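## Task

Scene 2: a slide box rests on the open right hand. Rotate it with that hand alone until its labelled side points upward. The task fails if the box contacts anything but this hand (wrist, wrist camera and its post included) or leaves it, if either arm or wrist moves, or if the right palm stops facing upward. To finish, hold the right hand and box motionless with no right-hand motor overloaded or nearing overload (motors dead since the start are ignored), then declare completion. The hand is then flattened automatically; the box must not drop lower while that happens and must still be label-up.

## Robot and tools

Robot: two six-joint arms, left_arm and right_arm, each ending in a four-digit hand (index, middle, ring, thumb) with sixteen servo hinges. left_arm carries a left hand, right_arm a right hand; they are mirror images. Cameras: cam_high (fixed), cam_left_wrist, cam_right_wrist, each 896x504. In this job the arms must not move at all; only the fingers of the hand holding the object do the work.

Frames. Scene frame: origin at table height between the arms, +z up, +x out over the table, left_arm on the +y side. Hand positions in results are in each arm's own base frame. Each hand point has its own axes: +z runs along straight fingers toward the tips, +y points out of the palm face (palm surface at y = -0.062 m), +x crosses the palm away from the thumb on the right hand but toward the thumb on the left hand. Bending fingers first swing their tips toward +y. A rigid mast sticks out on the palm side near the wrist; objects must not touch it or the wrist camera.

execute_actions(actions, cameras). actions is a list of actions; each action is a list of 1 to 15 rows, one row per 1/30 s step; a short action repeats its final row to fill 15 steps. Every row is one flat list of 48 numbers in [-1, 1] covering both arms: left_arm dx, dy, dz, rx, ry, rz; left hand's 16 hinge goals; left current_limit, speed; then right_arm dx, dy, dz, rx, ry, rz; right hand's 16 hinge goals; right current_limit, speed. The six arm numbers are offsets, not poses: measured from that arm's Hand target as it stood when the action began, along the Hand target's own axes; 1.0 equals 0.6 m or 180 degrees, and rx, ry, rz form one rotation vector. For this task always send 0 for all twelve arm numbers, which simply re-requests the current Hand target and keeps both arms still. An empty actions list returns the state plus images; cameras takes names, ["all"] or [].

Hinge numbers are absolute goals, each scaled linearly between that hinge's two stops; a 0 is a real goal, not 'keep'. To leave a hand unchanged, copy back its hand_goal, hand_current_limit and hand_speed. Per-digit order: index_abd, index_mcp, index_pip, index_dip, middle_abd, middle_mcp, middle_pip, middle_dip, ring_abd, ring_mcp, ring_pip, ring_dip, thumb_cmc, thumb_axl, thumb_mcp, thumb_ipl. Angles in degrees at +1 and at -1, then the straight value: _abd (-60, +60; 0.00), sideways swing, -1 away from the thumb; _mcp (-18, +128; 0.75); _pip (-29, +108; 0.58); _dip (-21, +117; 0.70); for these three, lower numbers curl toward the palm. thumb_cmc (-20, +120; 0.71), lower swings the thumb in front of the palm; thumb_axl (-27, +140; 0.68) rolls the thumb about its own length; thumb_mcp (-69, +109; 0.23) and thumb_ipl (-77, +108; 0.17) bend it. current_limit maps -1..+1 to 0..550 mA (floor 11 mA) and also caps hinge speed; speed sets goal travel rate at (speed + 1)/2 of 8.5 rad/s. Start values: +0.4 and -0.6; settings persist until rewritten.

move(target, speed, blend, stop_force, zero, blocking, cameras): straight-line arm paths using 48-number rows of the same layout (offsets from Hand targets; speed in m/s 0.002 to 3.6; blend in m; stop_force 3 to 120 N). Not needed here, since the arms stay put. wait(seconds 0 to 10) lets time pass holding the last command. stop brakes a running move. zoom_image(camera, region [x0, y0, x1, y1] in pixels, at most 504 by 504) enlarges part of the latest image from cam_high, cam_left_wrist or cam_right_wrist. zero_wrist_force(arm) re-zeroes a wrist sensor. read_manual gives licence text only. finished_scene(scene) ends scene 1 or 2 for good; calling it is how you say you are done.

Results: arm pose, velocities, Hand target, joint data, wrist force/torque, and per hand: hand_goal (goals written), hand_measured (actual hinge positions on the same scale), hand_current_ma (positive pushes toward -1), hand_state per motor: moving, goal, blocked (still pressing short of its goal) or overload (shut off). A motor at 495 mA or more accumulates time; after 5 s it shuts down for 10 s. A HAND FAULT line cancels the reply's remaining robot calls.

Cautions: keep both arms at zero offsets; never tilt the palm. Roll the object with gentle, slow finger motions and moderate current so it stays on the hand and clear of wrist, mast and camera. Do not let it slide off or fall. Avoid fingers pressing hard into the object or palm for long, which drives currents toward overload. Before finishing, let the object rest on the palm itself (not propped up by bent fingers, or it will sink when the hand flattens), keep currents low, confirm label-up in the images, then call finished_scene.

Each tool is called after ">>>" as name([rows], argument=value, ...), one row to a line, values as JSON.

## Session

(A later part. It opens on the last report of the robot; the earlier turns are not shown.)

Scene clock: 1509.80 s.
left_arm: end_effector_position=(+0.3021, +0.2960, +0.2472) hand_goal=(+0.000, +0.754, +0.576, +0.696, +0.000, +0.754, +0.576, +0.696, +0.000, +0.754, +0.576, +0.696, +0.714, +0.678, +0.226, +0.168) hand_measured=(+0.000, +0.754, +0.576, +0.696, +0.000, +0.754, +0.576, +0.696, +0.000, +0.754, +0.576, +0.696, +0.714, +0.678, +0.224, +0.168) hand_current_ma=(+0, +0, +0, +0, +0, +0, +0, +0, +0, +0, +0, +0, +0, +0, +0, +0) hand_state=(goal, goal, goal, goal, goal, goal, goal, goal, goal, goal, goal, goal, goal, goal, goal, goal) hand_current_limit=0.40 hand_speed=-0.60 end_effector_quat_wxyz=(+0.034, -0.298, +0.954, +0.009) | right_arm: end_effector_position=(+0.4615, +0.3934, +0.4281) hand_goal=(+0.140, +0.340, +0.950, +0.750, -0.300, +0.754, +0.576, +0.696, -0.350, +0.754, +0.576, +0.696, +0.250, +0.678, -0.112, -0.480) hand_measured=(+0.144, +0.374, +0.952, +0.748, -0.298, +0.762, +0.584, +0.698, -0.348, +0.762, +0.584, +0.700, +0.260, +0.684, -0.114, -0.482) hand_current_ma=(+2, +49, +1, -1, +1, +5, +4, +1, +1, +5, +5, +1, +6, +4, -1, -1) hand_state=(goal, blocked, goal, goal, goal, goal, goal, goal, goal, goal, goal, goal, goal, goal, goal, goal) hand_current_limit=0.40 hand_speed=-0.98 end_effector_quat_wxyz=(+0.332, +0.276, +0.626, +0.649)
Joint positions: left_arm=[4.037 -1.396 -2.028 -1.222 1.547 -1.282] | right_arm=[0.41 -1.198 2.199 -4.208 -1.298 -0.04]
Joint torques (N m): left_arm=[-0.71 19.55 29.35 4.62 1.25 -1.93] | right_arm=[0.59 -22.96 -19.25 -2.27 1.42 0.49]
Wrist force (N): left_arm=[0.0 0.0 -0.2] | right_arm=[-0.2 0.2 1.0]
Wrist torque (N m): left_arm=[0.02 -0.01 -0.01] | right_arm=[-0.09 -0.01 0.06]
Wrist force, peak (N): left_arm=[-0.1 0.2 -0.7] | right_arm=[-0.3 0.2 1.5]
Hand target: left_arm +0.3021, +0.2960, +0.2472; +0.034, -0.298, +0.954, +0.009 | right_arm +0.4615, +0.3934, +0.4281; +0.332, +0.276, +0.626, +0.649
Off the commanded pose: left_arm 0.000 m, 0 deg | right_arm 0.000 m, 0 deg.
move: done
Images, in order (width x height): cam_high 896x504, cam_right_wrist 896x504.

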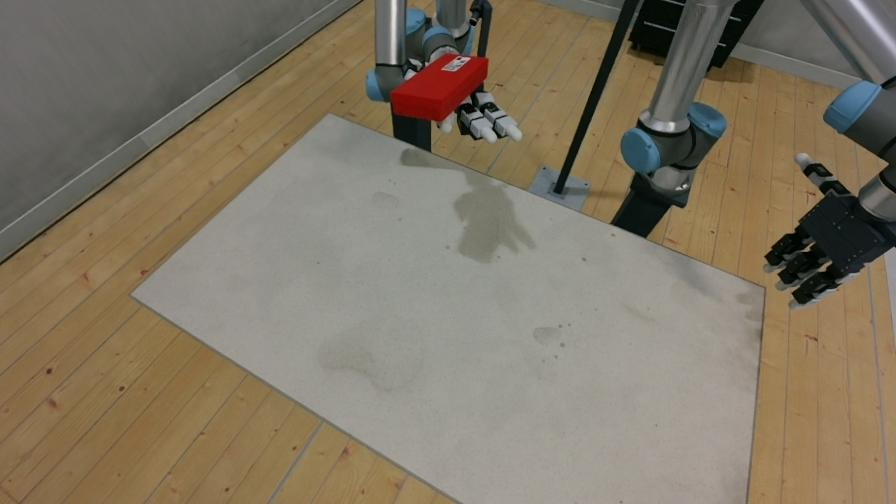

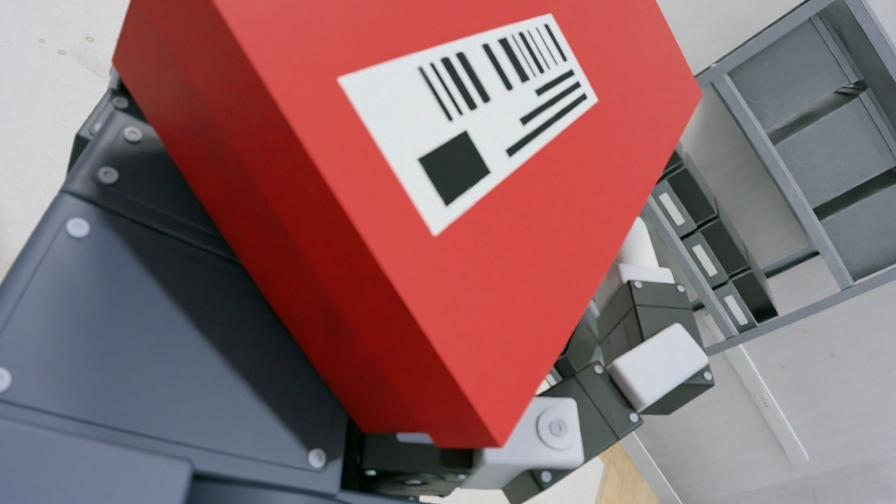

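>>> move(target=[0,0,0,0,0,0, 0,0.754,0.576,0.696,0,0.754,0.576,0.696,0,0.754,0.576,0.696,0.714,0.678,0.226,0.168,0.4,-0.6, 0,0,0,0,0,0, -0.10,0.34,0.95,0.75,-0.40,0.754,0.576,0.696,-0.45,0.754,0.576,0.696,0.25,0.678,-0.112,-0.481,0.4,-0.98], cameras=["cam_high","cam_right_wrist"])

>>> zoom_image(camera="cam_high", region=[370, 10, 570, 210])

Scene clock: 1520.47 s.
left_arm: end_effector_position=(+0.3021, +0.2960, +0.2472) hand_goal=(+0.000, +0.754, +0.576, +0.696, +0.000, +0.754, +0.576, +0.696, +0.000, +0.754, +0.576, +0.696, +0.714, +0.678, +0.226, +0.168) hand_measured=(+0.000, +0.754, +0.576, +0.696, +0.000, +0.754, +0.576, +0.696, +0.000, +0.754, +0.576, +0.696, +0.714, +0.678, +0.224, +0.168) hand_current_ma=(+0, +0, +0, +0, +0, +0, +0, +0, +0, +0, +0, +0, +0, +0, +0, +0) hand_state=(goal, goal, goal, goal, goal, goal, goal, goal, goal, goal, goal, goal, goal, goal, goal, goal) hand_current_limit=0.40 hand_speed=-0.60 end_effector_quat_wxyz=(+0.034, -0.298, +0.954, +0.009) | right_arm: end_effector_position=(+0.4615, +0.3934, +0.4281) hand_goal=(-0.100, +0.340, +0.950, +0.750, -0.400, +0.754, +0.576, +0.696, -0.450, +0.754, +0.576, +0.696, +0.250, +0.678, -0.112, -0.480) hand_measured=(-0.098, +0.374, +0.952, +0.748, -0.398, +0.762, +0.584, +0.698, -0.448, +0.762, +0.584, +0.700, +0.260, +0.684, -0.114, -0.482) hand_current_ma=(+1, +49, +1, -1, +1, +5, +4, +1, +1, +5, +5, +1, +6, +4, -1, -1) hand_state=(goal, blocked, goal, goal, goal, goal, goal, goal, goal, goal, goal, goal, goal, goal, goal, goal) hand_current_limit=0.40 hand_speed=-0.98 end_effector_quat_wxyz=(+0.332, +0.276, +0.626, +0.649)
Joint positions: left_arm=[4.037 -1.396 -2.028 -1.222 1.547 -1.282] | right_arm=[0.41 -1.198 2.199 -4.208 -1.298 -0.04]
Joint torques (N m): left_arm=[-0.53 19.05 29.36 4.62 1.26 -1.95] | right_arm=[0.26 -22.59 -18.96 -2.18 1.08 0.37]
Wrist force (N): left_arm=[0.0 -0.1 -0.4] | right_arm=[-0.2 0.2 1.0]
Wrist torque (N m): left_arm=[0.02 -0.02 0.00] | right_arm=[-0.09 0.00 0.05]
Wrist force, peak (N): left_arm=[-0.5 0.5 -0.1] | right_arm=[-0.5 0.2 1.3]
Hand target: left_arm +0.3021, +0.2960, +0.2472; +0.034, -0.298, +0.954, +0.009 | right_arm +0.4615, +0.3934, +0.4281; +0.332, +0.276, +0.626, +0.649
Off the commanded pose: left_arm 0.000 m, 0 deg | right_arm 0.000 m, 0 deg.
move: done
Images, in order (width x height): cam_high 896x504, cam_right_wrist 896x504.

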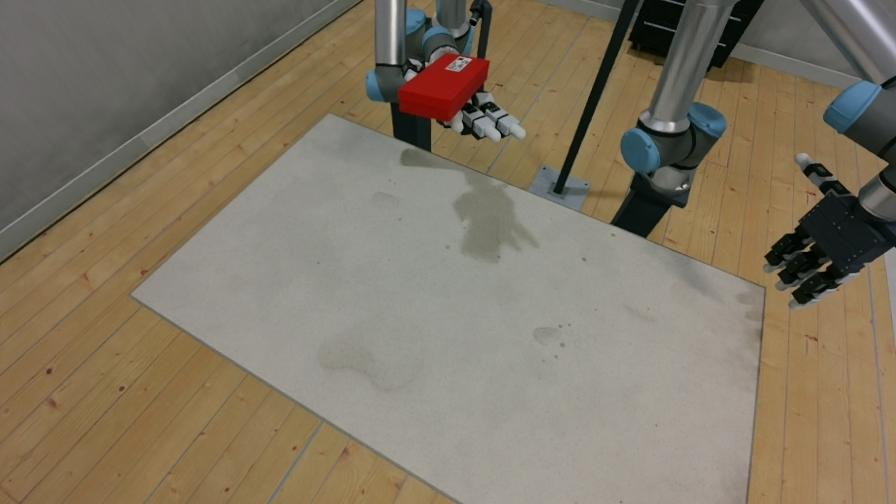

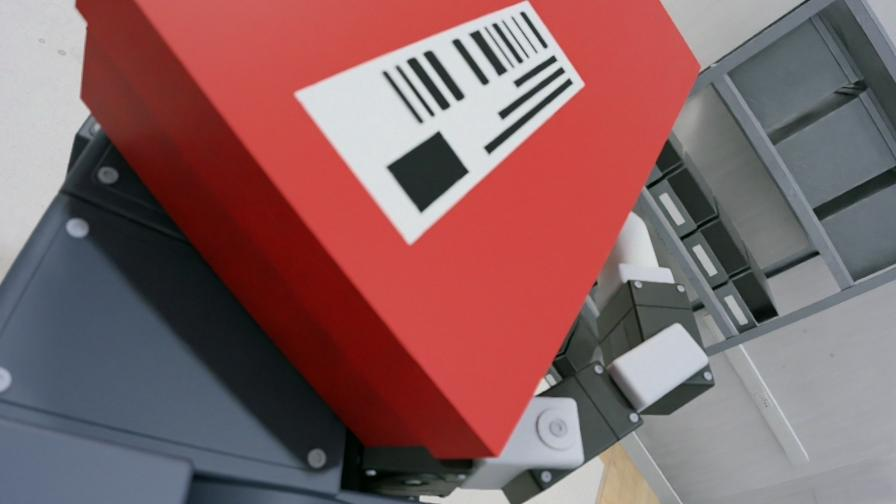

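Scaled by 2.520 from the camera's 896x504 image, which has a finer 1280x720 frame.

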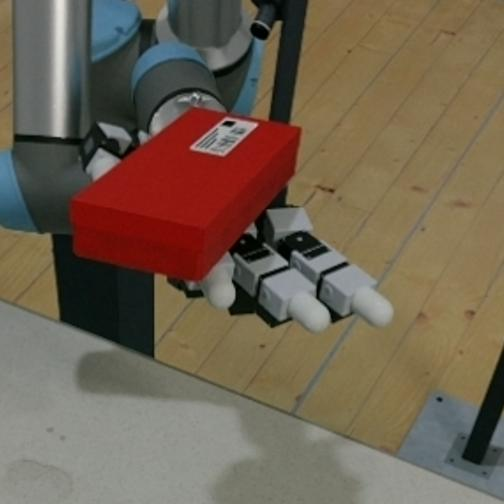

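>>> move(target=[0,0,0,0,0,0, 0,0.754,0.576,0.696,0,0.754,0.576,0.696,0,0.754,0.576,0.696,0.714,0.678,0.226,0.168,0.4,-0.6, 0,0,0,0,0,0, -0.34,0.34,0.95,0.75,-0.50,0.754,0.576,0.696,-0.55,0.754,0.576,0.696,0.25,0.678,-0.112,-0.481,0.4,-0.98], cameras=["cam_high","cam_right_wrist"])

>>> zoom_image(camera="cam_high", region=[370, 10, 570, 210])

Scene clock: 1529.90 s.
left_arm: end_effector_position=(+0.3021, +0.2960, +0.2472) hand_goal=(+0.000, +0.754, +0.576, +0.696, +0.000, +0.754, +0.576, +0.696, +0.000, +0.754, +0.576, +0.696, +0.714, +0.678, +0.226, +0.168) hand_measured=(+0.000, +0.754, +0.576, +0.696, +0.000, +0.754, +0.576, +0.696, +0.000, +0.754, +0.576, +0.696, +0.714, +0.678, +0.224, +0.168) hand_current_ma=(+0, +0, +0, +0, +0, +0, +0, +0, +0, +0, +0, +0, +0, +0, +0, +0) hand_state=(goal, goal, goal, goal, goal, goal, goal, goal, goal, goal, goal, goal, goal, goal, goal, goal) hand_current_limit=0.40 hand_speed=-0.60 end_effector_quat_wxyz=(+0.034, -0.298, +0.954, +0.009) | right_arm: end_effector_position=(+0.4615, +0.3934, +0.4281) hand_goal=(-0.340, +0.340, +0.950, +0.750, -0.500, +0.754, +0.576, +0.696, -0.550, +0.754, +0.576, +0.696, +0.250, +0.678, -0.112, -0.480) hand_measured=(-0.338, +0.374, +0.952, +0.748, -0.498, +0.762, +0.584, +0.698, -0.548, +0.762, +0.584, +0.700, +0.260, +0.684, -0.114, -0.482) hand_current_ma=(+1, +49, +1, -1, +1, +5, +4, +1, +1, +5, +5, +1, +6, +4, -1, -1) hand_state=(goal, blocked, goal, goal, goal, goal, goal, goal, goal, goal, goal, goal, goal, goal, goal, goal) hand_current_limit=0.40 hand_speed=-0.98 end_effector_quat_wxyz=(+0.332, +0.276, +0.626, +0.649)
Joint positions: left_arm=[4.037 -1.396 -2.028 -1.222 1.547 -1.282] | right_arm=[0.41 -1.198 2.199 -4.208 -1.298 -0.04]
Joint torques (N m): left_arm=[-1.27 18.47 29.83 4.55 1.29 -1.81] | right_arm=[1.08 -22.2 -19.58 -2.13 1.16 0.27]
Wrist force (N): left_arm=[0.1 -0.1 -0.5] | right_arm=[-0.2 0.3 0.7]
Wrist torque (N m): left_arm=[0.03 -0.03 0.02] | right_arm=[-0.06 0.02 0.02]
Wrist force, peak (N): left_arm=[0.0 -0.1 -0.7] | right_arm=[-0.3 0.5 1.3]
Hand target: left_arm +0.3021, +0.2960, +0.2472; +0.034, -0.298, +0.954, +0.009 | right_arm +0.4615, +0.3934, +0.4281; +0.332, +0.276, +0.626, +0.649
Off the commanded pose: left_arm 0.000 m, 0 deg | right_arm 0.000 m, 0 deg.
move: done
Images, in order (width x height): cam_high 896x504, cam_right_wrist 896x504.

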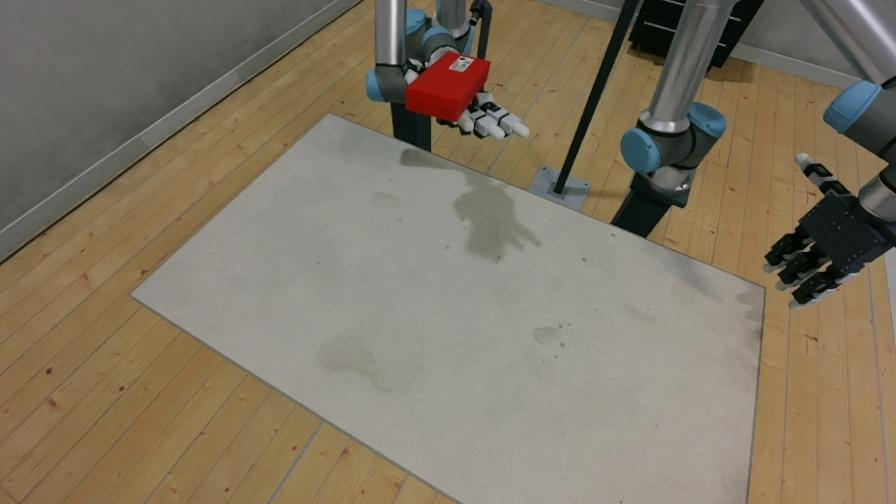

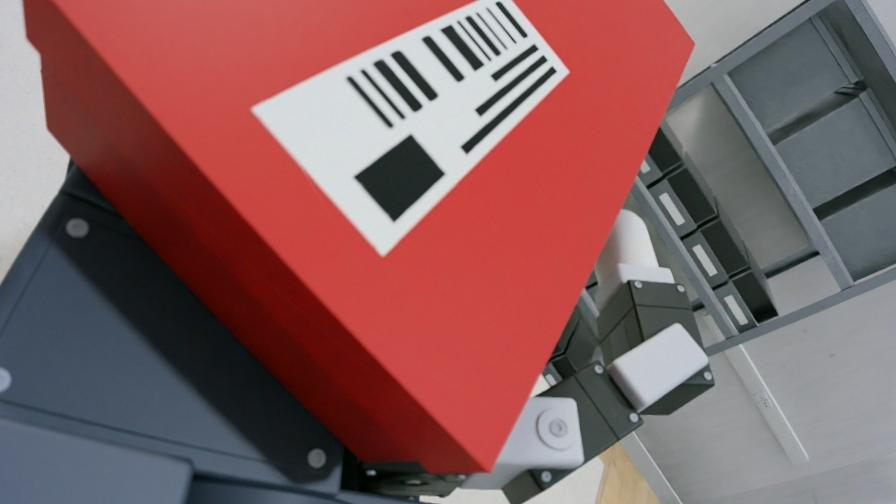

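Scaled by 2.520 from the camera's 896x504 image, which has a finer 1280x720 frame.

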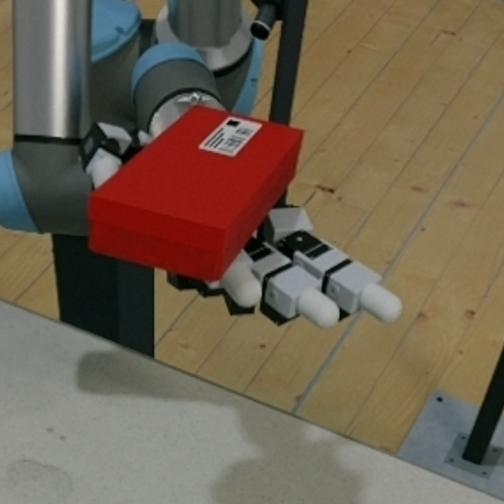

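>>> move(target=[0,0,0,0,0,0, 0,0.754,0.576,0.696,0,0.754,0.576,0.696,0,0.754,0.576,0.696,0.714,0.678,0.226,0.168,0.4,-0.6, 0,0,0,0,0,0, -0.34,0.50,0.83,0.72,-0.40,0.754,0.576,0.696,-0.45,0.754,0.576,0.696,0.35,0.678,0.05,-0.2,0.4,-0.98], cameras=["cam_high","cam_right_wrist"])

>>> zoom_image(camera="cam_high", region=[370, 10, 570, 210])

Scene clock: 1555.53 s.
left_arm: end_effector_position=(+0.3021, +0.2960, +0.2472) hand_goal=(+0.000, +0.754, +0.576, +0.696, +0.000, +0.754, +0.576, +0.696, +0.000, +0.754, +0.576, +0.696, +0.714, +0.678, +0.226, +0.168) hand_measured=(+0.000, +0.754, +0.576, +0.696, +0.000, +0.754, +0.576, +0.696, +0.000, +0.754, +0.576, +0.696, +0.714, +0.678, +0.224, +0.168) hand_current_ma=(+0, +0, +0, +0, +0, +0, +0, +0, +0, +0, +0, +0, +0, +0, +0, +0) hand_state=(goal, goal, goal, goal, goal, goal, goal, goal, goal, goal, goal, goal, goal, goal, goal, goal) hand_current_limit=0.40 hand_speed=-0.60 end_effector_quat_wxyz=(+0.034, -0.298, +0.954, +0.009) | right_arm: end_effector_position=(+0.4615, +0.3934, +0.4281) hand_goal=(-0.340, +0.500, +0.830, +0.720, -0.400, +0.754, +0.576, +0.696, -0.450, +0.754, +0.576, +0.696, +0.350, +0.678, +0.050, -0.200) hand_measured=(-0.338, +0.516, +0.838, +0.724, -0.404, +0.762, +0.584, +0.698, -0.454, +0.762, +0.584, +0.700, +0.354, +0.684, +0.046, -0.224) hand_current_ma=(+0, +16, +5, +1, -1, +5, +4, +1, -1, +5, +5, +1, +2, +3, -2, -3) hand_state=(goal, goal, goal, goal, goal, goal, goal, goal, goal, goal, goal, goal, goal, goal, goal, moving) hand_current_limit=0.40 hand_speed=-0.98 end_effector_quat_wxyz=(+0.332, +0.276, +0.626, +0.649)
Joint positions: left_arm=[4.037 -1.396 -2.028 -1.222 1.547 -1.282] | right_arm=[0.41 -1.198 2.199 -4.208 -1.298 -0.04]
Joint torques (N m): left_arm=[-1.13 19.51 29.41 4.54 1.32 -1.92] | right_arm=[0.99 -20.97 -19.06 -2.26 0.69 0.32]
Wrist force (N): left_arm=[0.0 -0.1 -0.3] | right_arm=[-0.4 0.4 1.0]
Wrist torque (N m): left_arm=[0.02 -0.01 -0.01] | right_arm=[-0.07 0.03 0.02]
Wrist force, peak (N): left_arm=[0.2 0.5 -0.5] | right_arm=[-0.7 0.3 1.2]
Hand target: left_arm +0.3021, +0.2960, +0.2472; +0.034, -0.298, +0.954, +0.009 | right_arm +0.4615, +0.3934, +0.4281; +0.332, +0.276, +0.626, +0.649
Off the commanded pose: left_arm 0.000 m, 0 deg | right_arm 0.000 m, 0 deg.
move: moving (right_arm; no rest 5 s after the path's end)
Images, in order (width x height): cam_high 896x504, cam_right_wrist 896x504.

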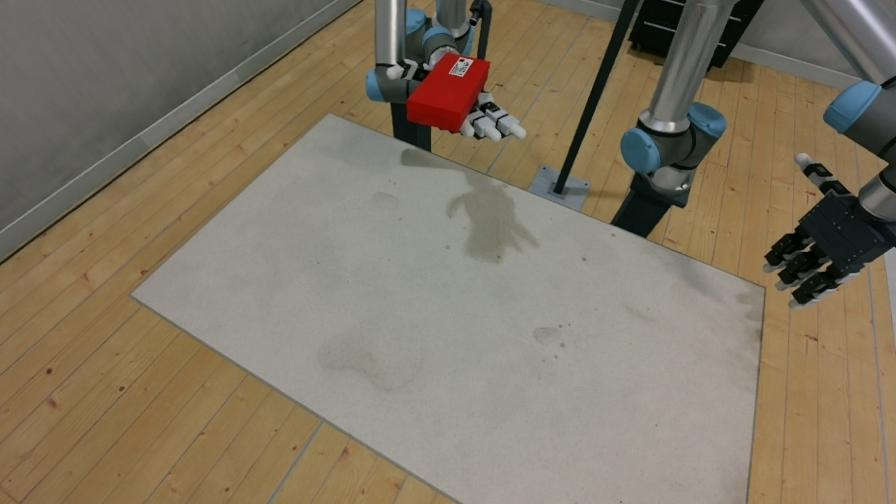

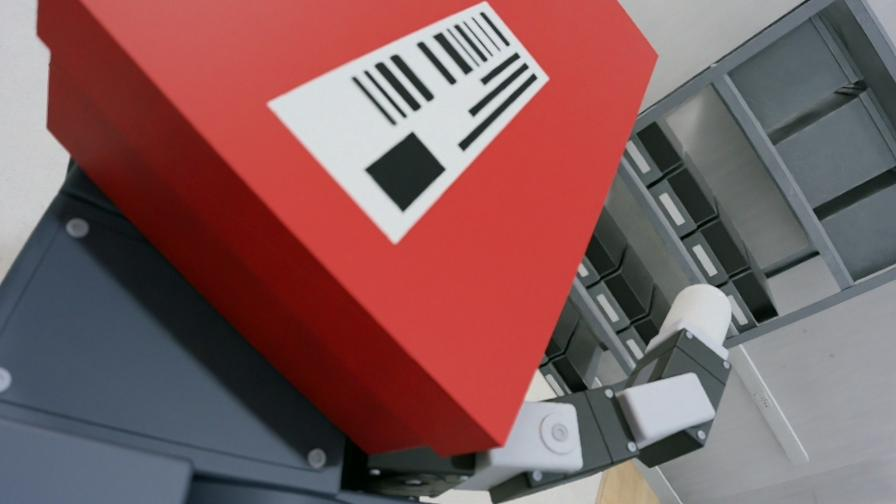

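Scaled by 2.520 from the camera's 896x504 image, which has a finer 1280x720 frame.

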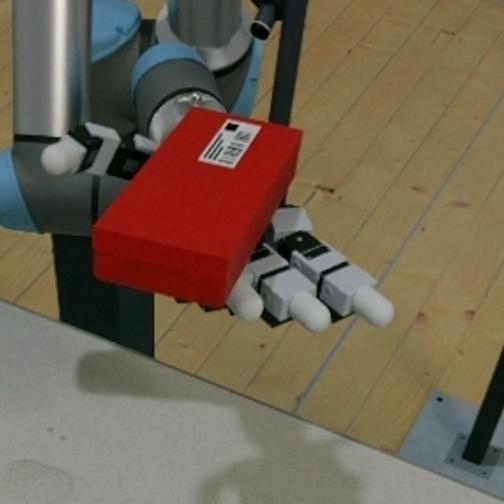

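>>> move(target=[0,0,0,0,0,0, 0,0.754,0.576,0.696,0,0.754,0.576,0.696,0,0.754,0.576,0.696,0.714,0.678,0.226,0.168,0.4,-0.6, 0,0,0,0,0,0, -0.34,0.64,0.70,0.70,-0.36,0.754,0.576,0.696,-0.36,0.754,0.576,0.696,0.60,0.678,0.226,0.05,0.4,-0.97], cameras=["cam_high","cam_right_wrist"])

>>> zoom_image(camera="cam_high", region=[370, 10, 570, 210])

Scene clock: 1564.23 s.
left_arm: end_effector_position=(+0.3021, +0.2960, +0.2472) hand_goal=(+0.000, +0.754, +0.576, +0.696, +0.000, +0.754, +0.576, +0.696, +0.000, +0.754, +0.576, +0.696, +0.714, +0.678, +0.226, +0.168) hand_measured=(+0.000, +0.754, +0.576, +0.696, +0.000, +0.754, +0.576, +0.696, +0.000, +0.754, +0.576, +0.696, +0.714, +0.678, +0.224, +0.168) hand_current_ma=(+0, +0, +0, +0, +0, +0, +0, +0, +0, +0, +0, +0, +0, +0, +0, +0) hand_state=(goal, goal, goal, goal, goal, goal, goal, goal, goal, goal, goal, goal, goal, goal, goal, goal) hand_current_limit=0.40 hand_speed=-0.60 end_effector_quat_wxyz=(+0.034, -0.298, +0.954, +0.009) | right_arm: end_effector_position=(+0.4615, +0.3934, +0.4281) hand_goal=(-0.340, +0.640, +0.700, +0.700, -0.360, +0.754, +0.576, +0.696, -0.360, +0.754, +0.576, +0.696, +0.600, +0.678, +0.226, +0.050) hand_measured=(-0.338, +0.658, +0.708, +0.704, -0.364, +0.762, +0.584, +0.698, -0.364, +0.762, +0.584, +0.700, +0.606, +0.680, +0.224, +0.048) hand_current_ma=(+0, +18, +5, +1, -1, +5, +4, +1, -1, +5, +5, +1, +3, +1, -1, -1) hand_state=(goal, goal, goal, goal, goal, goal, goal, goal, goal, goal, goal, goal, goal, goal, goal, goal) hand_current_limit=0.40 hand_speed=-0.97 end_effector_quat_wxyz=(+0.332, +0.276, +0.626, +0.649)
Joint positions: left_arm=[4.037 -1.396 -2.028 -1.222 1.547 -1.282] | right_arm=[0.41 -1.198 2.199 -4.208 -1.298 -0.04]
Joint torques (N m): left_arm=[-0.92 19.8 29.29 4.42 1.3 -1.87] | right_arm=[1.1 -21.46 -19.77 -2.29 0.66 0.22]
Wrist force (N): left_arm=[-0.1 0.1 -0.2] | right_arm=[-0.4 0.2 1.0]
Wrist torque (N m): left_arm=[0.02 0.01 -0.01] | right_arm=[-0.09 0.03 0.03]
Wrist force, peak (N): left_arm=[-0.4 0.2 -0.4] | right_arm=[-0.3 0.3 1.5]
Hand target: left_arm +0.3021, +0.2960, +0.2472; +0.034, -0.298, +0.954, +0.009 | right_arm +0.4615, +0.3934, +0.4281; +0.332, +0.276, +0.626, +0.649
Off the commanded pose: left_arm 0.000 m, 0 deg | right_arm 0.000 m, 0 deg.
move: done
Images, in order (width x height): cam_high 896x504, cam_right_wrist 896x504.

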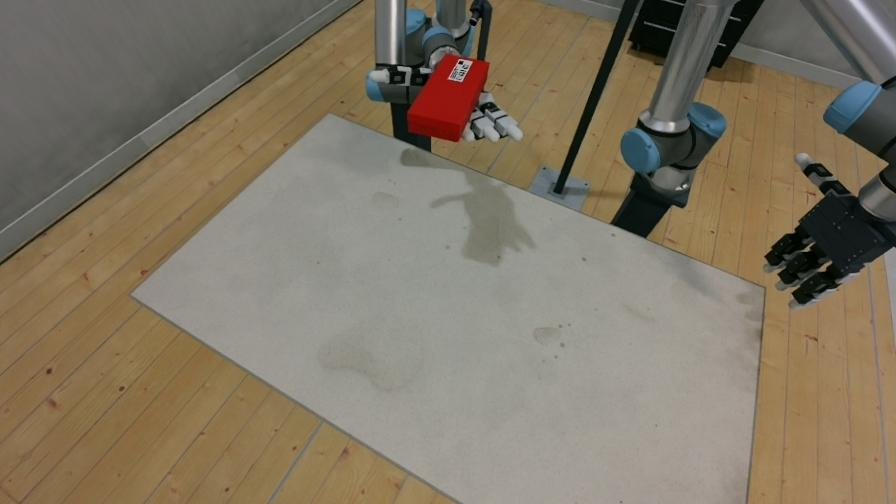

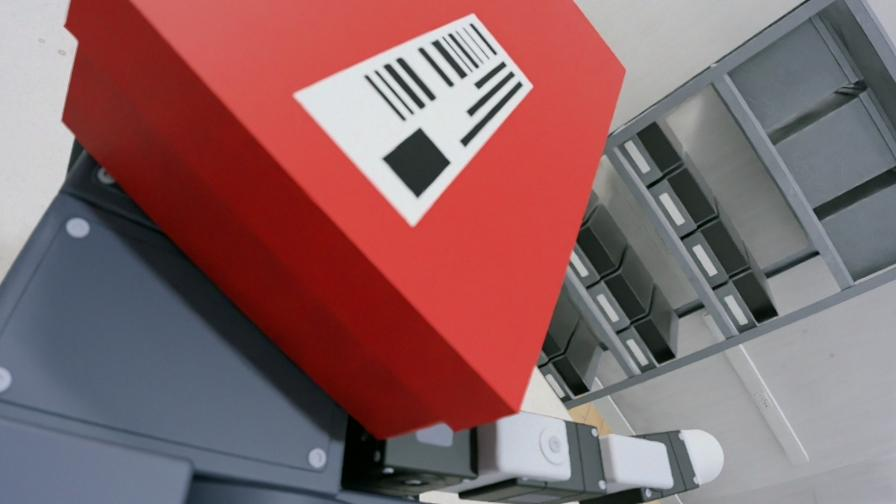

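Scaled by 2.520 from the camera's 896x504 image, which has a finer 1280x720 frame.

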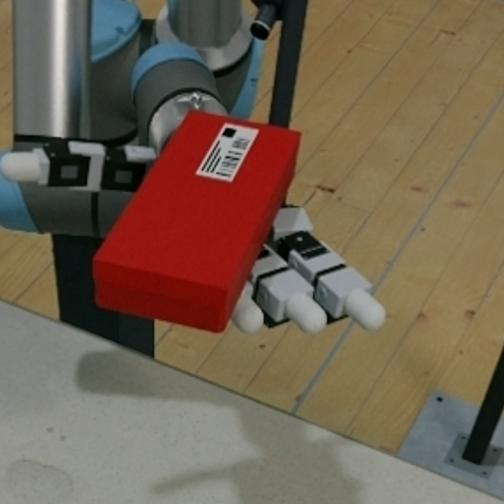

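>>> move(target=[0,0,0,0,0,0, 0,0.754,0.576,0.696,0,0.754,0.576,0.696,0,0.754,0.576,0.696,0.714,0.678,0.226,0.168,0.4,-0.6, 0,0,0,0,0,0, -0.34,0.754,0.58,0.696,-0.34,0.754,0.576,0.696,-0.34,0.754,0.576,0.696,0.714,0.678,0.226,0.168,0.4,-0.97], cameras=["cam_high","cam_right_wrist"])

>>> zoom_image(camera="cam_high", region=[370, 10, 570, 210])

Scene clock: 1573.33 s.
left_arm: end_effector_position=(+0.3021, +0.2960, +0.2472) hand_goal=(+0.000, +0.754, +0.576, +0.696, +0.000, +0.754, +0.576, +0.696, +0.000, +0.754, +0.576, +0.696, +0.714, +0.678, +0.226, +0.168) hand_measured=(+0.000, +0.754, +0.576, +0.696, +0.000, +0.754, +0.576, +0.696, +0.000, +0.754, +0.576, +0.696, +0.714, +0.678, +0.224, +0.168) hand_current_ma=(+0, +0, +0, +0, +0, +0, +0, +0, +0, +0, +0, +0, +0, +0, +0, +0) hand_state=(goal, goal, goal, goal, goal, goal, goal, goal, goal, goal, goal, goal, goal, goal, goal, goal) hand_current_limit=0.40 hand_speed=-0.60 end_effector_quat_wxyz=(+0.034, -0.298, +0.954, +0.009) | right_arm: end_effector_position=(+0.4615, +0.3934, +0.4281) hand_goal=(-0.340, +0.754, +0.580, +0.696, -0.340, +0.754, +0.576, +0.696, -0.340, +0.754, +0.576, +0.696, +0.714, +0.678, +0.226, +0.168) hand_measured=(-0.338, +0.772, +0.604, +0.700, -0.344, +0.762, +0.584, +0.698, -0.344, +0.762, +0.584, +0.700, +0.720, +0.680, +0.224, +0.166) hand_current_ma=(+0, +20, +27, +1, -1, +5, +4, +1, -1, +5, +5, +1, +3, +1, -1, -1) hand_state=(goal, goal, blocked, goal, goal, goal, goal, goal, goal, goal, goal, goal, goal, goal, goal, goal) hand_current_limit=0.40 hand_speed=-0.97 end_effector_quat_wxyz=(+0.332, +0.276, +0.626, +0.649)
Joint positions: left_arm=[4.037 -1.396 -2.028 -1.222 1.547 -1.282] | right_arm=[0.41 -1.198 2.199 -4.208 -1.298 -0.04]
Joint torques (N m): left_arm=[-0.64 18.63 29.68 4.47 1.29 -2.01] | right_arm=[0.47 -20.2 -19.05 -2.26 0.48 0.32]
Wrist force (N): left_arm=[0.0 0.1 -0.3] | right_arm=[-0.5 0.0 0.8]
Wrist torque (N m): left_arm=[0.04 -0.01 -0.01] | right_arm=[-0.10 0.05 0.02]
Wrist force, peak (N): left_arm=[0.0 0.1 -0.6] | right_arm=[-0.2 0.3 1.4]
Hand target: left_arm +0.3021, +0.2960, +0.2472; +0.034, -0.298, +0.954, +0.009 | right_arm +0.4615, +0.3934, +0.4281; +0.332, +0.276, +0.626, +0.649
Off the commanded pose: left_arm 0.000 m, 0 deg | right_arm 0.000 m, 0 deg.
move: done
Images, in order (width x height): cam_high 896x504, cam_right_wrist 896x504.

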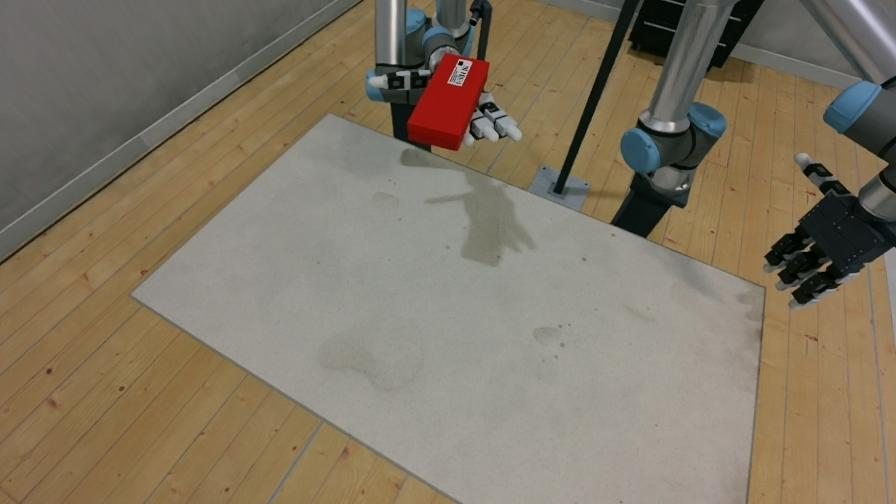

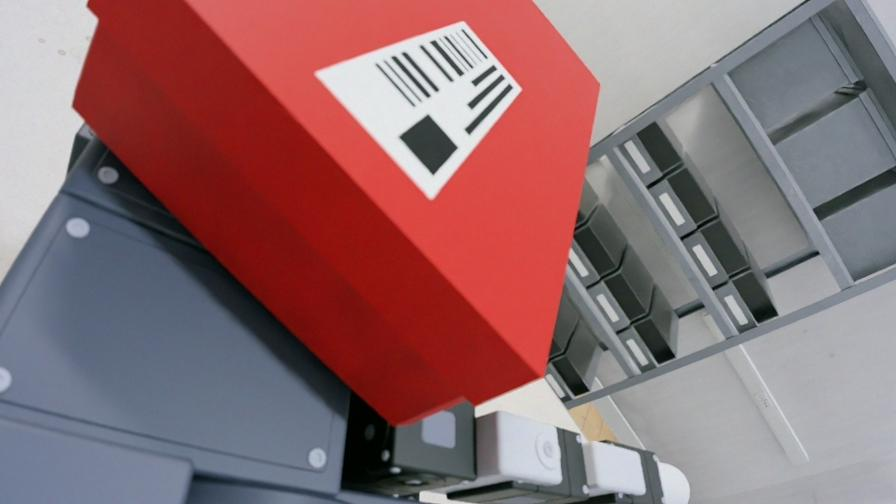

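Scaled by 2.520 from the camera's 896x504 image, which has a finer 1280x720 frame.

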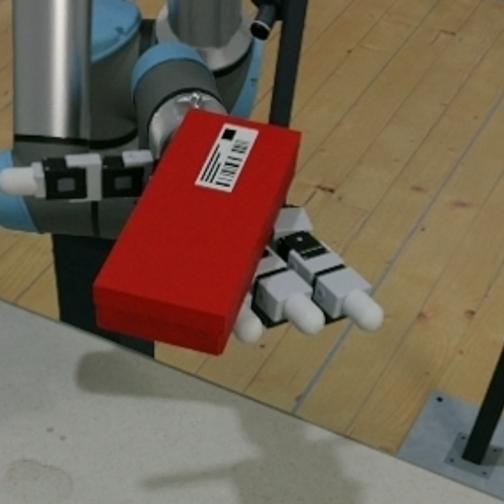

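>>> move(target=[0,0,0,0,0,0, 0,0.754,0.576,0.696,0,0.754,0.576,0.696,0,0.754,0.576,0.696,0.714,0.678,0.226,0.168,0.4,-0.6, 0,0,0,0,0,0, -0.34,0.745,0.66,0.70,-0.34,0.745,0.576,0.696,-0.34,0.754,0.576,0.696,0.714,0.678,0.226,0.168,0.4,-0.98], cameras=["cam_high","cam_right_wrist"])

>>> zoom_image(camera="cam_high", region=[370, 10, 570, 210])

Scene clock: 1651.53 s.
left_arm: end_effector_position=(+0.3021, +0.2960, +0.2472) hand_goal=(+0.000, +0.754, +0.576, +0.696, +0.000, +0.754, +0.576, +0.696, +0.000, +0.754, +0.576, +0.696, +0.714, +0.678, +0.226, +0.168) hand_measured=(+0.000, +0.754, +0.576, +0.696, +0.000, +0.754, +0.576, +0.696, +0.000, +0.754, +0.576, +0.696, +0.714, +0.678, +0.224, +0.168) hand_current_ma=(+0, +0, +0, +0, +0, +0, +0, +0, +0, +0, +0, +0, +0, +0, +0, +0) hand_state=(goal, goal, goal, goal, goal, goal, goal, goal, goal, goal, goal, goal, goal, goal, goal, goal) hand_current_limit=0.40 hand_speed=-0.60 end_effector_quat_wxyz=(+0.034, -0.298, +0.954, +0.009) | right_arm: end_effector_position=(+0.4615, +0.3934, +0.4281) hand_goal=(-0.340, +0.746, +0.660, +0.700, -0.340, +0.746, +0.576, +0.696, -0.340, +0.754, +0.576, +0.696, +0.714, +0.678, +0.226, +0.168) hand_measured=(-0.338, +0.772, +0.658, +0.700, -0.344, +0.762, +0.584, +0.698, -0.344, +0.762, +0.584, +0.700, +0.720, +0.680, +0.224, +0.166) hand_current_ma=(+0, +34, +0, +0, -1, +15, +4, +1, -1, +5, +5, +1, +3, +1, -1, -1) hand_state=(goal, blocked, goal, goal, goal, goal, goal, goal, goal, goal, goal, goal, goal, goal, goal, goal) hand_current_limit=0.40 hand_speed=-0.98 end_effector_quat_wxyz=(+0.332, +0.276, +0.626, +0.649)
Joint positions: left_arm=[4.037 -1.396 -2.028 -1.222 1.547 -1.282] | right_arm=[0.41 -1.198 2.199 -4.208 -1.298 -0.04]
Joint torques (N m): left_arm=[-0.94 19.21 28.52 4.4 1.22 -1.83] | right_arm=[5.71 -19.43 -20.79 -0.87 -1.23 -0.02]
Wrist force (N): left_arm=[0.0 0.0 -0.1] | right_arm=[-0.4 0.4 1.0]
Wrist torque (N m): left_arm=[0.01 0.00 -0.01] | right_arm=[-0.06 0.03 0.04]
Wrist force, peak (N): left_arm=[0.2 0.3 -0.6] | right_arm=[-0.4 0.0 1.5]
Hand target: left_arm +0.3021, +0.2960, +0.2472; +0.034, -0.298, +0.954, +0.009 | right_arm +0.4615, +0.3934, +0.4281; +0.332, +0.276, +0.626, +0.649
Off the commanded pose: left_arm 0.000 m, 0 deg | right_arm 0.000 m, 0 deg.
move: done
Images, in order (width x height): cam_high 896x504, cam_right_wrist 896x504.

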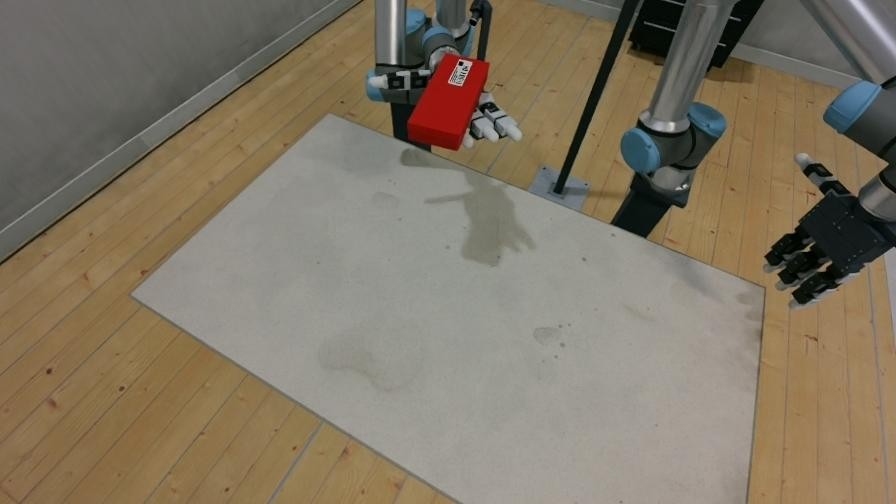

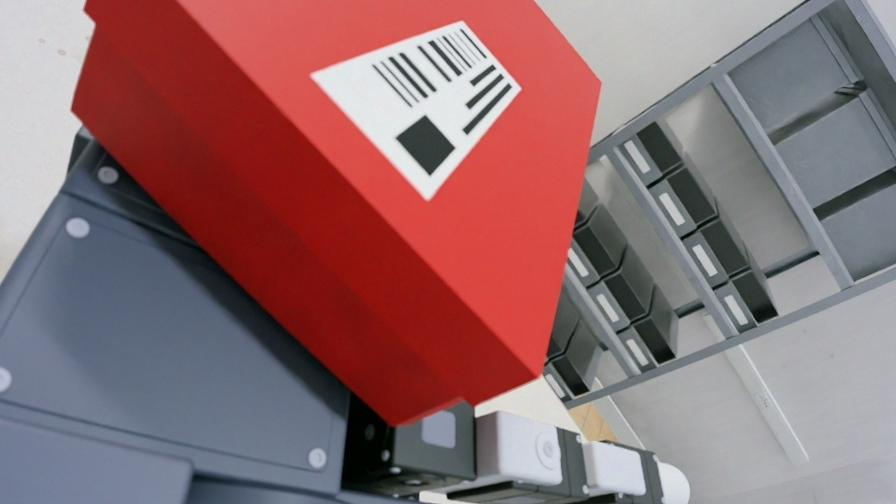

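Scaled by 2.520 from the camera's 896x504 image, which has a finer 1280x720 frame.

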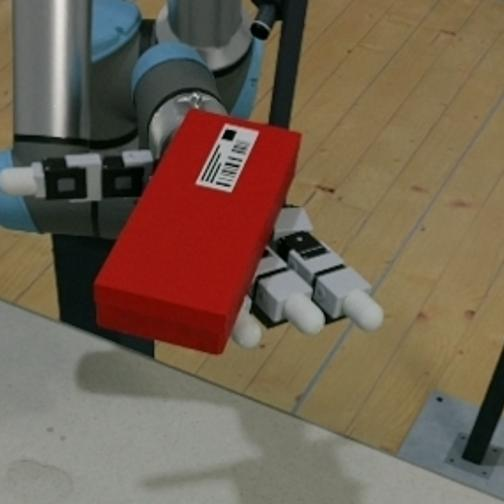

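>>> move(target=[0,0,0,0,0,0, 0,0.754,0.576,0.696,0,0.754,0.576,0.696,0,0.754,0.576,0.696,0.714,0.678,0.226,0.168,0.4,-0.6, 0,0,0,0,0,0, -0.16,0.745,0.66,0.70,-0.16,0.745,0.576,0.696,-0.16,0.754,0.576,0.696,0.714,0.678,0.226,0.168,0.4,-0.97], cameras=["cam_high"])

>>> zoom_image(camera="cam_high", region=[370, 10, 570, 210])

Scene clock: 1661.40 s.
left_arm: end_effector_position=(+0.3021, +0.2960, +0.2472) hand_goal=(+0.000, +0.754, +0.576, +0.696, +0.000, +0.754, +0.576, +0.696, +0.000, +0.754, +0.576, +0.696, +0.714, +0.678, +0.226, +0.168) hand_measured=(+0.000, +0.754, +0.576, +0.696, +0.000, +0.754, +0.576, +0.696, +0.000, +0.754, +0.576, +0.696, +0.714, +0.678, +0.224, +0.168) hand_current_ma=(+0, +0, +0, +0, +0, +0, +0, +0, +0, +0, +0, +0, +0, +0, +0, +0) hand_state=(goal, goal, goal, goal, goal, goal, goal, goal, goal, goal, goal, goal, goal, goal, goal, goal) hand_current_limit=0.40 hand_speed=-0.60 end_effector_quat_wxyz=(+0.034, -0.298, +0.954, +0.009) | right_arm: end_effector_position=(+0.4615, +0.3934, +0.4281) hand_goal=(-0.160, +0.746, +0.660, +0.700, -0.160, +0.746, +0.576, +0.696, -0.160, +0.754, +0.576, +0.696, +0.714, +0.678, +0.226, +0.168) hand_measured=(-0.164, +0.772, +0.660, +0.700, -0.166, +0.762, +0.584, +0.698, -0.164, +0.762, +0.584, +0.700, +0.720, +0.680, +0.224, +0.166) hand_current_ma=(-1, +34, +0, +0, -3, +15, +4, +1, -1, +5, +5, +1, +3, +1, -1, -1) hand_state=(goal, blocked, goal, goal, goal, goal, goal, goal, goal, goal, goal, goal, goal, goal, goal, goal) hand_current_limit=0.40 hand_speed=-0.97 end_effector_quat_wxyz=(+0.332, +0.276, +0.626, +0.649)
Joint positions: left_arm=[4.037 -1.396 -2.028 -1.222 1.547 -1.282] | right_arm=[0.41 -1.198 2.199 -4.208 -1.298 -0.04]
Joint torques (N m): left_arm=[0.07 19.31 28.74 4.53 1.26 -1.89] | right_arm=[5.89 -19.69 -20.98 -1.07 -1.14 -0.18]
Wrist force (N): left_arm=[-0.2 0.2 -0.2] | right_arm=[-0.3 0.1 0.9]
Wrist torque (N m): left_arm=[0.05 0.01 -0.02] | right_arm=[-0.10 0.02 0.05]
Wrist force, peak (N): left_arm=[0.1 0.3 -0.5] | right_arm=[-0.5 0.3 1.3]
Hand target: left_arm +0.3021, +0.2960, +0.2472; +0.034, -0.298, +0.954, +0.009 | right_arm +0.4615, +0.3934, +0.4281; +0.332, +0.276, +0.626, +0.649
Off the commanded pose: left_arm 0.000 m, 0 deg | right_arm 0.000 m, 0 deg.
move: done
Images, in order (width x height): cam_high 896x504.

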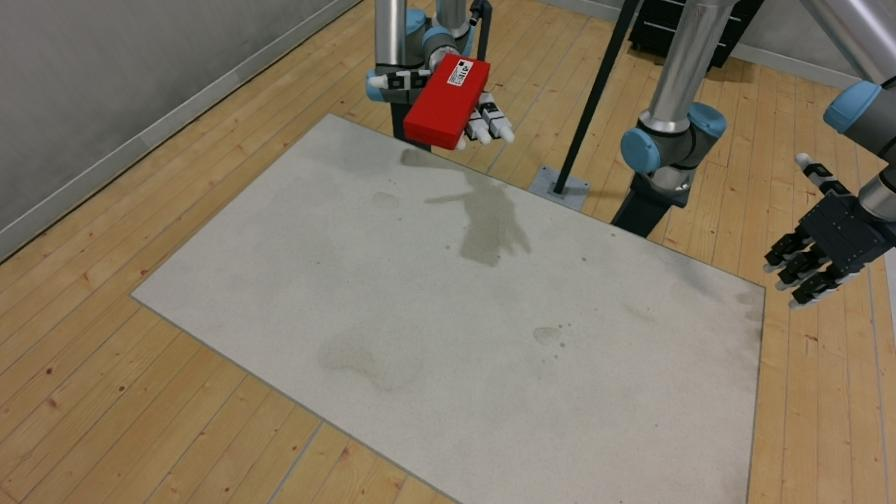

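Scaled by 2.520 from the camera's 896x504 image, which has a finer 1280x720 frame.

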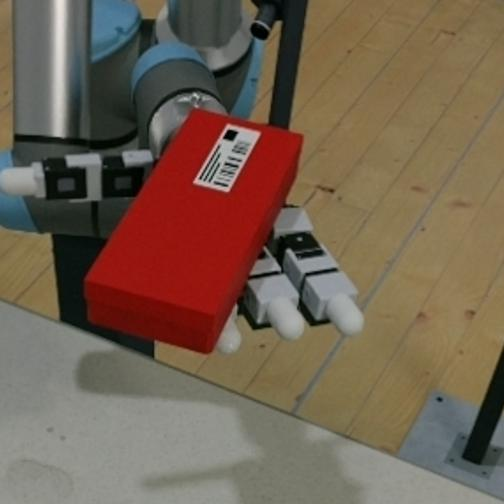

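>>> move(target=[0,0,0,0,0,0, 0,0.754,0.576,0.696,0,0.754,0.576,0.696,0,0.754,0.576,0.696,0.714,0.678,0.226,0.168,0.4,-0.6, 0,0,0,0,0,0, 0,0.745,0.66,0.70,0,0.74,0.576,0.696,0,0.74,0.576,0.696,0.714,0.678,0.226,0.168,0.4,-0.97], cameras=["cam_high"])

>>> zoom_image(camera="cam_high", region=[370, 10, 570, 210])

Scene clock: 1671.13 s.
left_arm: end_effector_position=(+0.3021, +0.2960, +0.2472) hand_goal=(+0.000, +0.754, +0.576, +0.696, +0.000, +0.754, +0.576, +0.696, +0.000, +0.754, +0.576, +0.696, +0.714, +0.678, +0.226, +0.168) hand_measured=(+0.000, +0.754, +0.576, +0.696, +0.000, +0.754, +0.576, +0.696, +0.000, +0.754, +0.576, +0.696, +0.714, +0.678, +0.224, +0.168) hand_current_ma=(+0, +0, +0, +0, +0, +0, +0, +0, +0, +0, +0, +0, +0, +0, +0, +0) hand_state=(goal, goal, goal, goal, goal, goal, goal, goal, goal, goal, goal, goal, goal, goal, goal, goal) hand_current_limit=0.40 hand_speed=-0.60 end_effector_quat_wxyz=(+0.034, -0.298, +0.954, +0.009) | right_arm: end_effector_position=(+0.4615, +0.3934, +0.4281) hand_goal=(+0.000, +0.746, +0.660, +0.700, +0.000, +0.740, +0.576, +0.696, +0.000, +0.740, +0.576, +0.696, +0.714, +0.678, +0.226, +0.168) hand_measured=(-0.002, +0.772, +0.660, +0.700, -0.008, +0.762, +0.584, +0.698, -0.004, +0.762, +0.584, +0.700, +0.720, +0.680, +0.224, +0.166) hand_current_ma=(-1, +34, +0, +0, -3, +26, +4, +1, -1, +26, +5, +1, +3, +1, -1, -1) hand_state=(goal, blocked, goal, goal, goal, blocked, goal, goal, goal, blocked, goal, goal, goal, goal, goal, goal) hand_current_limit=0.40 hand_speed=-0.97 end_effector_quat_wxyz=(+0.332, +0.276, +0.626, +0.649)
Joint positions: left_arm=[4.037 -1.396 -2.028 -1.222 1.547 -1.282] | right_arm=[0.41 -1.198 2.199 -4.208 -1.298 -0.04]
Joint torques (N m): left_arm=[-0.77 20.54 28.56 4.45 1.25 -1.78] | right_arm=[5.73 -19.11 -20.65 -1.36 -1.1 -0.12]
Wrist force (N): left_arm=[0.1 0.1 -0.4] | right_arm=[-0.4 0.3 0.8]
Wrist torque (N m): left_arm=[0.03 -0.03 0.01] | right_arm=[-0.05 0.02 0.07]
Wrist force, peak (N): left_arm=[0.3 0.2 -0.5] | right_arm=[-0.5 0.3 1.3]
Hand target: left_arm +0.3021, +0.2960, +0.2472; +0.034, -0.298, +0.954, +0.009 | right_arm +0.4615, +0.3934, +0.4281; +0.332, +0.276, +0.626, +0.649
Off the commanded pose: left_arm 0.000 m, 0 deg | right_arm 0.000 m, 0 deg.
move: done
Images, in order (width x height): cam_high 896x504.

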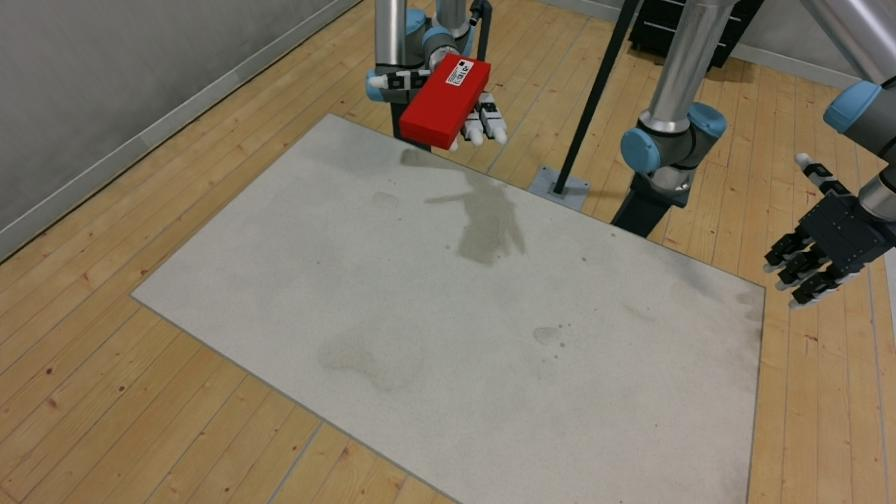

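Scaled by 2.520 from the camera's 896x504 image, which has a finer 1280x720 frame.

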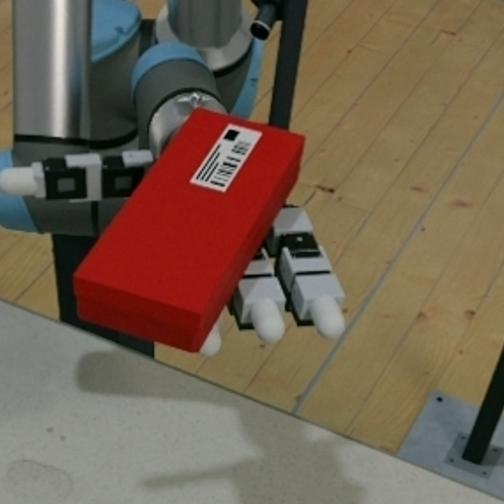

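>>> move(target=[0,0,0,0,0,0, 0,0.754,0.576,0.696,0,0.754,0.576,0.696,0,0.754,0.576,0.696,0.714,0.678,0.226,0.168,0.4,-0.6, 0,0,0,0,0,0, 0,0.754,0.576,0.696,0,0.754,0.576,0.696,0,0.754,0.576,0.696,0.714,0.678,0.226,0.168,0.4,-0.98], cameras=["cam_high","cam_right_wrist"])

>>> zoom_image(camera="cam_high", region=[370, 10, 570, 210])

Scene clock: 1687.93 s.
left_arm: end_effector_position=(+0.3021, +0.2960, +0.2472) hand_goal=(+0.000, +0.754, +0.576, +0.696, +0.000, +0.754, +0.576, +0.696, +0.000, +0.754, +0.576, +0.696, +0.714, +0.678, +0.226, +0.168) hand_measured=(+0.000, +0.754, +0.576, +0.696, +0.000, +0.754, +0.576, +0.696, +0.000, +0.754, +0.576, +0.696, +0.714, +0.678, +0.224, +0.168) hand_current_ma=(+0, +0, +0, +0, +0, +0, +0, +0, +0, +0, +0, +0, +0, +0, +0, +0) hand_state=(goal, goal, goal, goal, goal, goal, goal, goal, goal, goal, goal, goal, goal, goal, goal, goal) hand_current_limit=0.40 hand_speed=-0.60 end_effector_quat_wxyz=(+0.034, -0.298, +0.954, +0.009) | right_arm: end_effector_position=(+0.4615, +0.3934, +0.4281) hand_goal=(+0.000, +0.754, +0.576, +0.696, +0.000, +0.754, +0.576, +0.696, +0.000, +0.754, +0.576, +0.696, +0.714, +0.678, +0.226, +0.168) hand_measured=(-0.002, +0.772, +0.618, +0.700, -0.004, +0.770, +0.584, +0.698, -0.004, +0.762, +0.584, +0.700, +0.720, +0.680, +0.224, +0.166) hand_current_ma=(-1, +19, +19, +1, -1, +16, +4, +1, -1, +6, +5, +1, +3, +1, -1, -1) hand_state=(goal, goal, moving, goal, goal, goal, goal, goal, goal, goal, goal, goal, goal, goal, goal, goal) hand_current_limit=0.40 hand_speed=-0.98 end_effector_quat_wxyz=(+0.332, +0.276, +0.626, +0.649)
Joint positions: left_arm=[4.037 -1.396 -2.028 -1.222 1.547 -1.282] | right_arm=[0.41 -1.198 2.199 -4.208 -1.298 -0.04]
Joint torques (N m): left_arm=[-0.1 19.58 27.76 4.5 1.22 -1.84] | right_arm=[7.52 -20.69 -21.87 -1.27 -1 -0.01]
Wrist force (N): left_arm=[-0.1 0.0 -0.1] | right_arm=[-0.4 0.2 1.1]
Wrist torque (N m): left_arm=[0.00 0.01 -0.01] | right_arm=[-0.09 0.02 0.07]
Wrist force, peak (N): left_arm=[-0.4 0.4 -0.3] | right_arm=[-0.2 0.3 1.5]
Hand target: left_arm +0.3021, +0.2960, +0.2472; +0.034, -0.298, +0.954, +0.009 | right_arm +0.4615, +0.3934, +0.4281; +0.332, +0.276, +0.626, +0.649
Off the commanded pose: left_arm 0.000 m, 0 deg | right_arm 0.000 m, 0 deg.
move: done
Images, in order (width x height): cam_high 896x504, cam_right_wrist 896x504.

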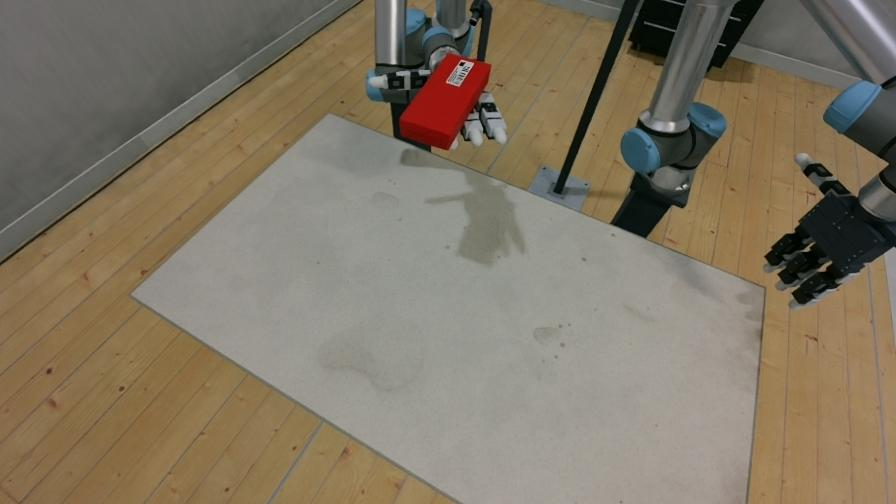

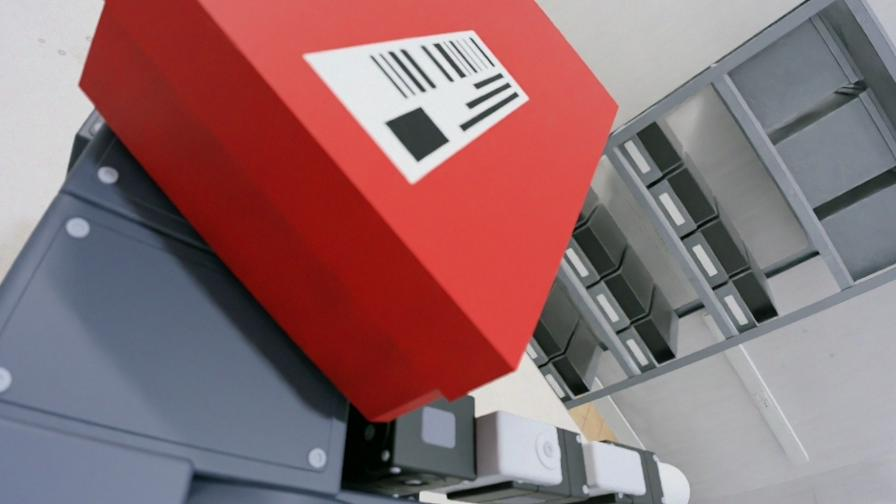

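Scaled by 2.520 from the camera's 896x504 image, which has a finer 1280x720 frame.

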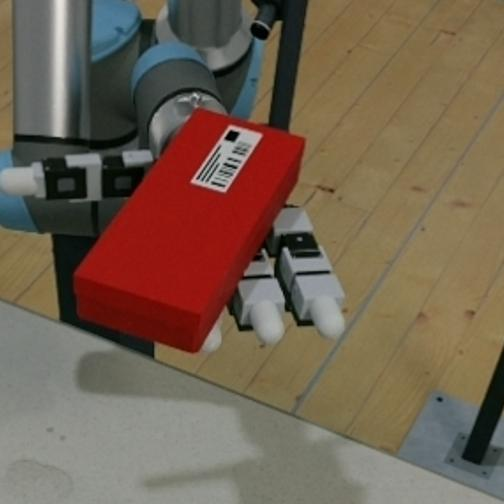

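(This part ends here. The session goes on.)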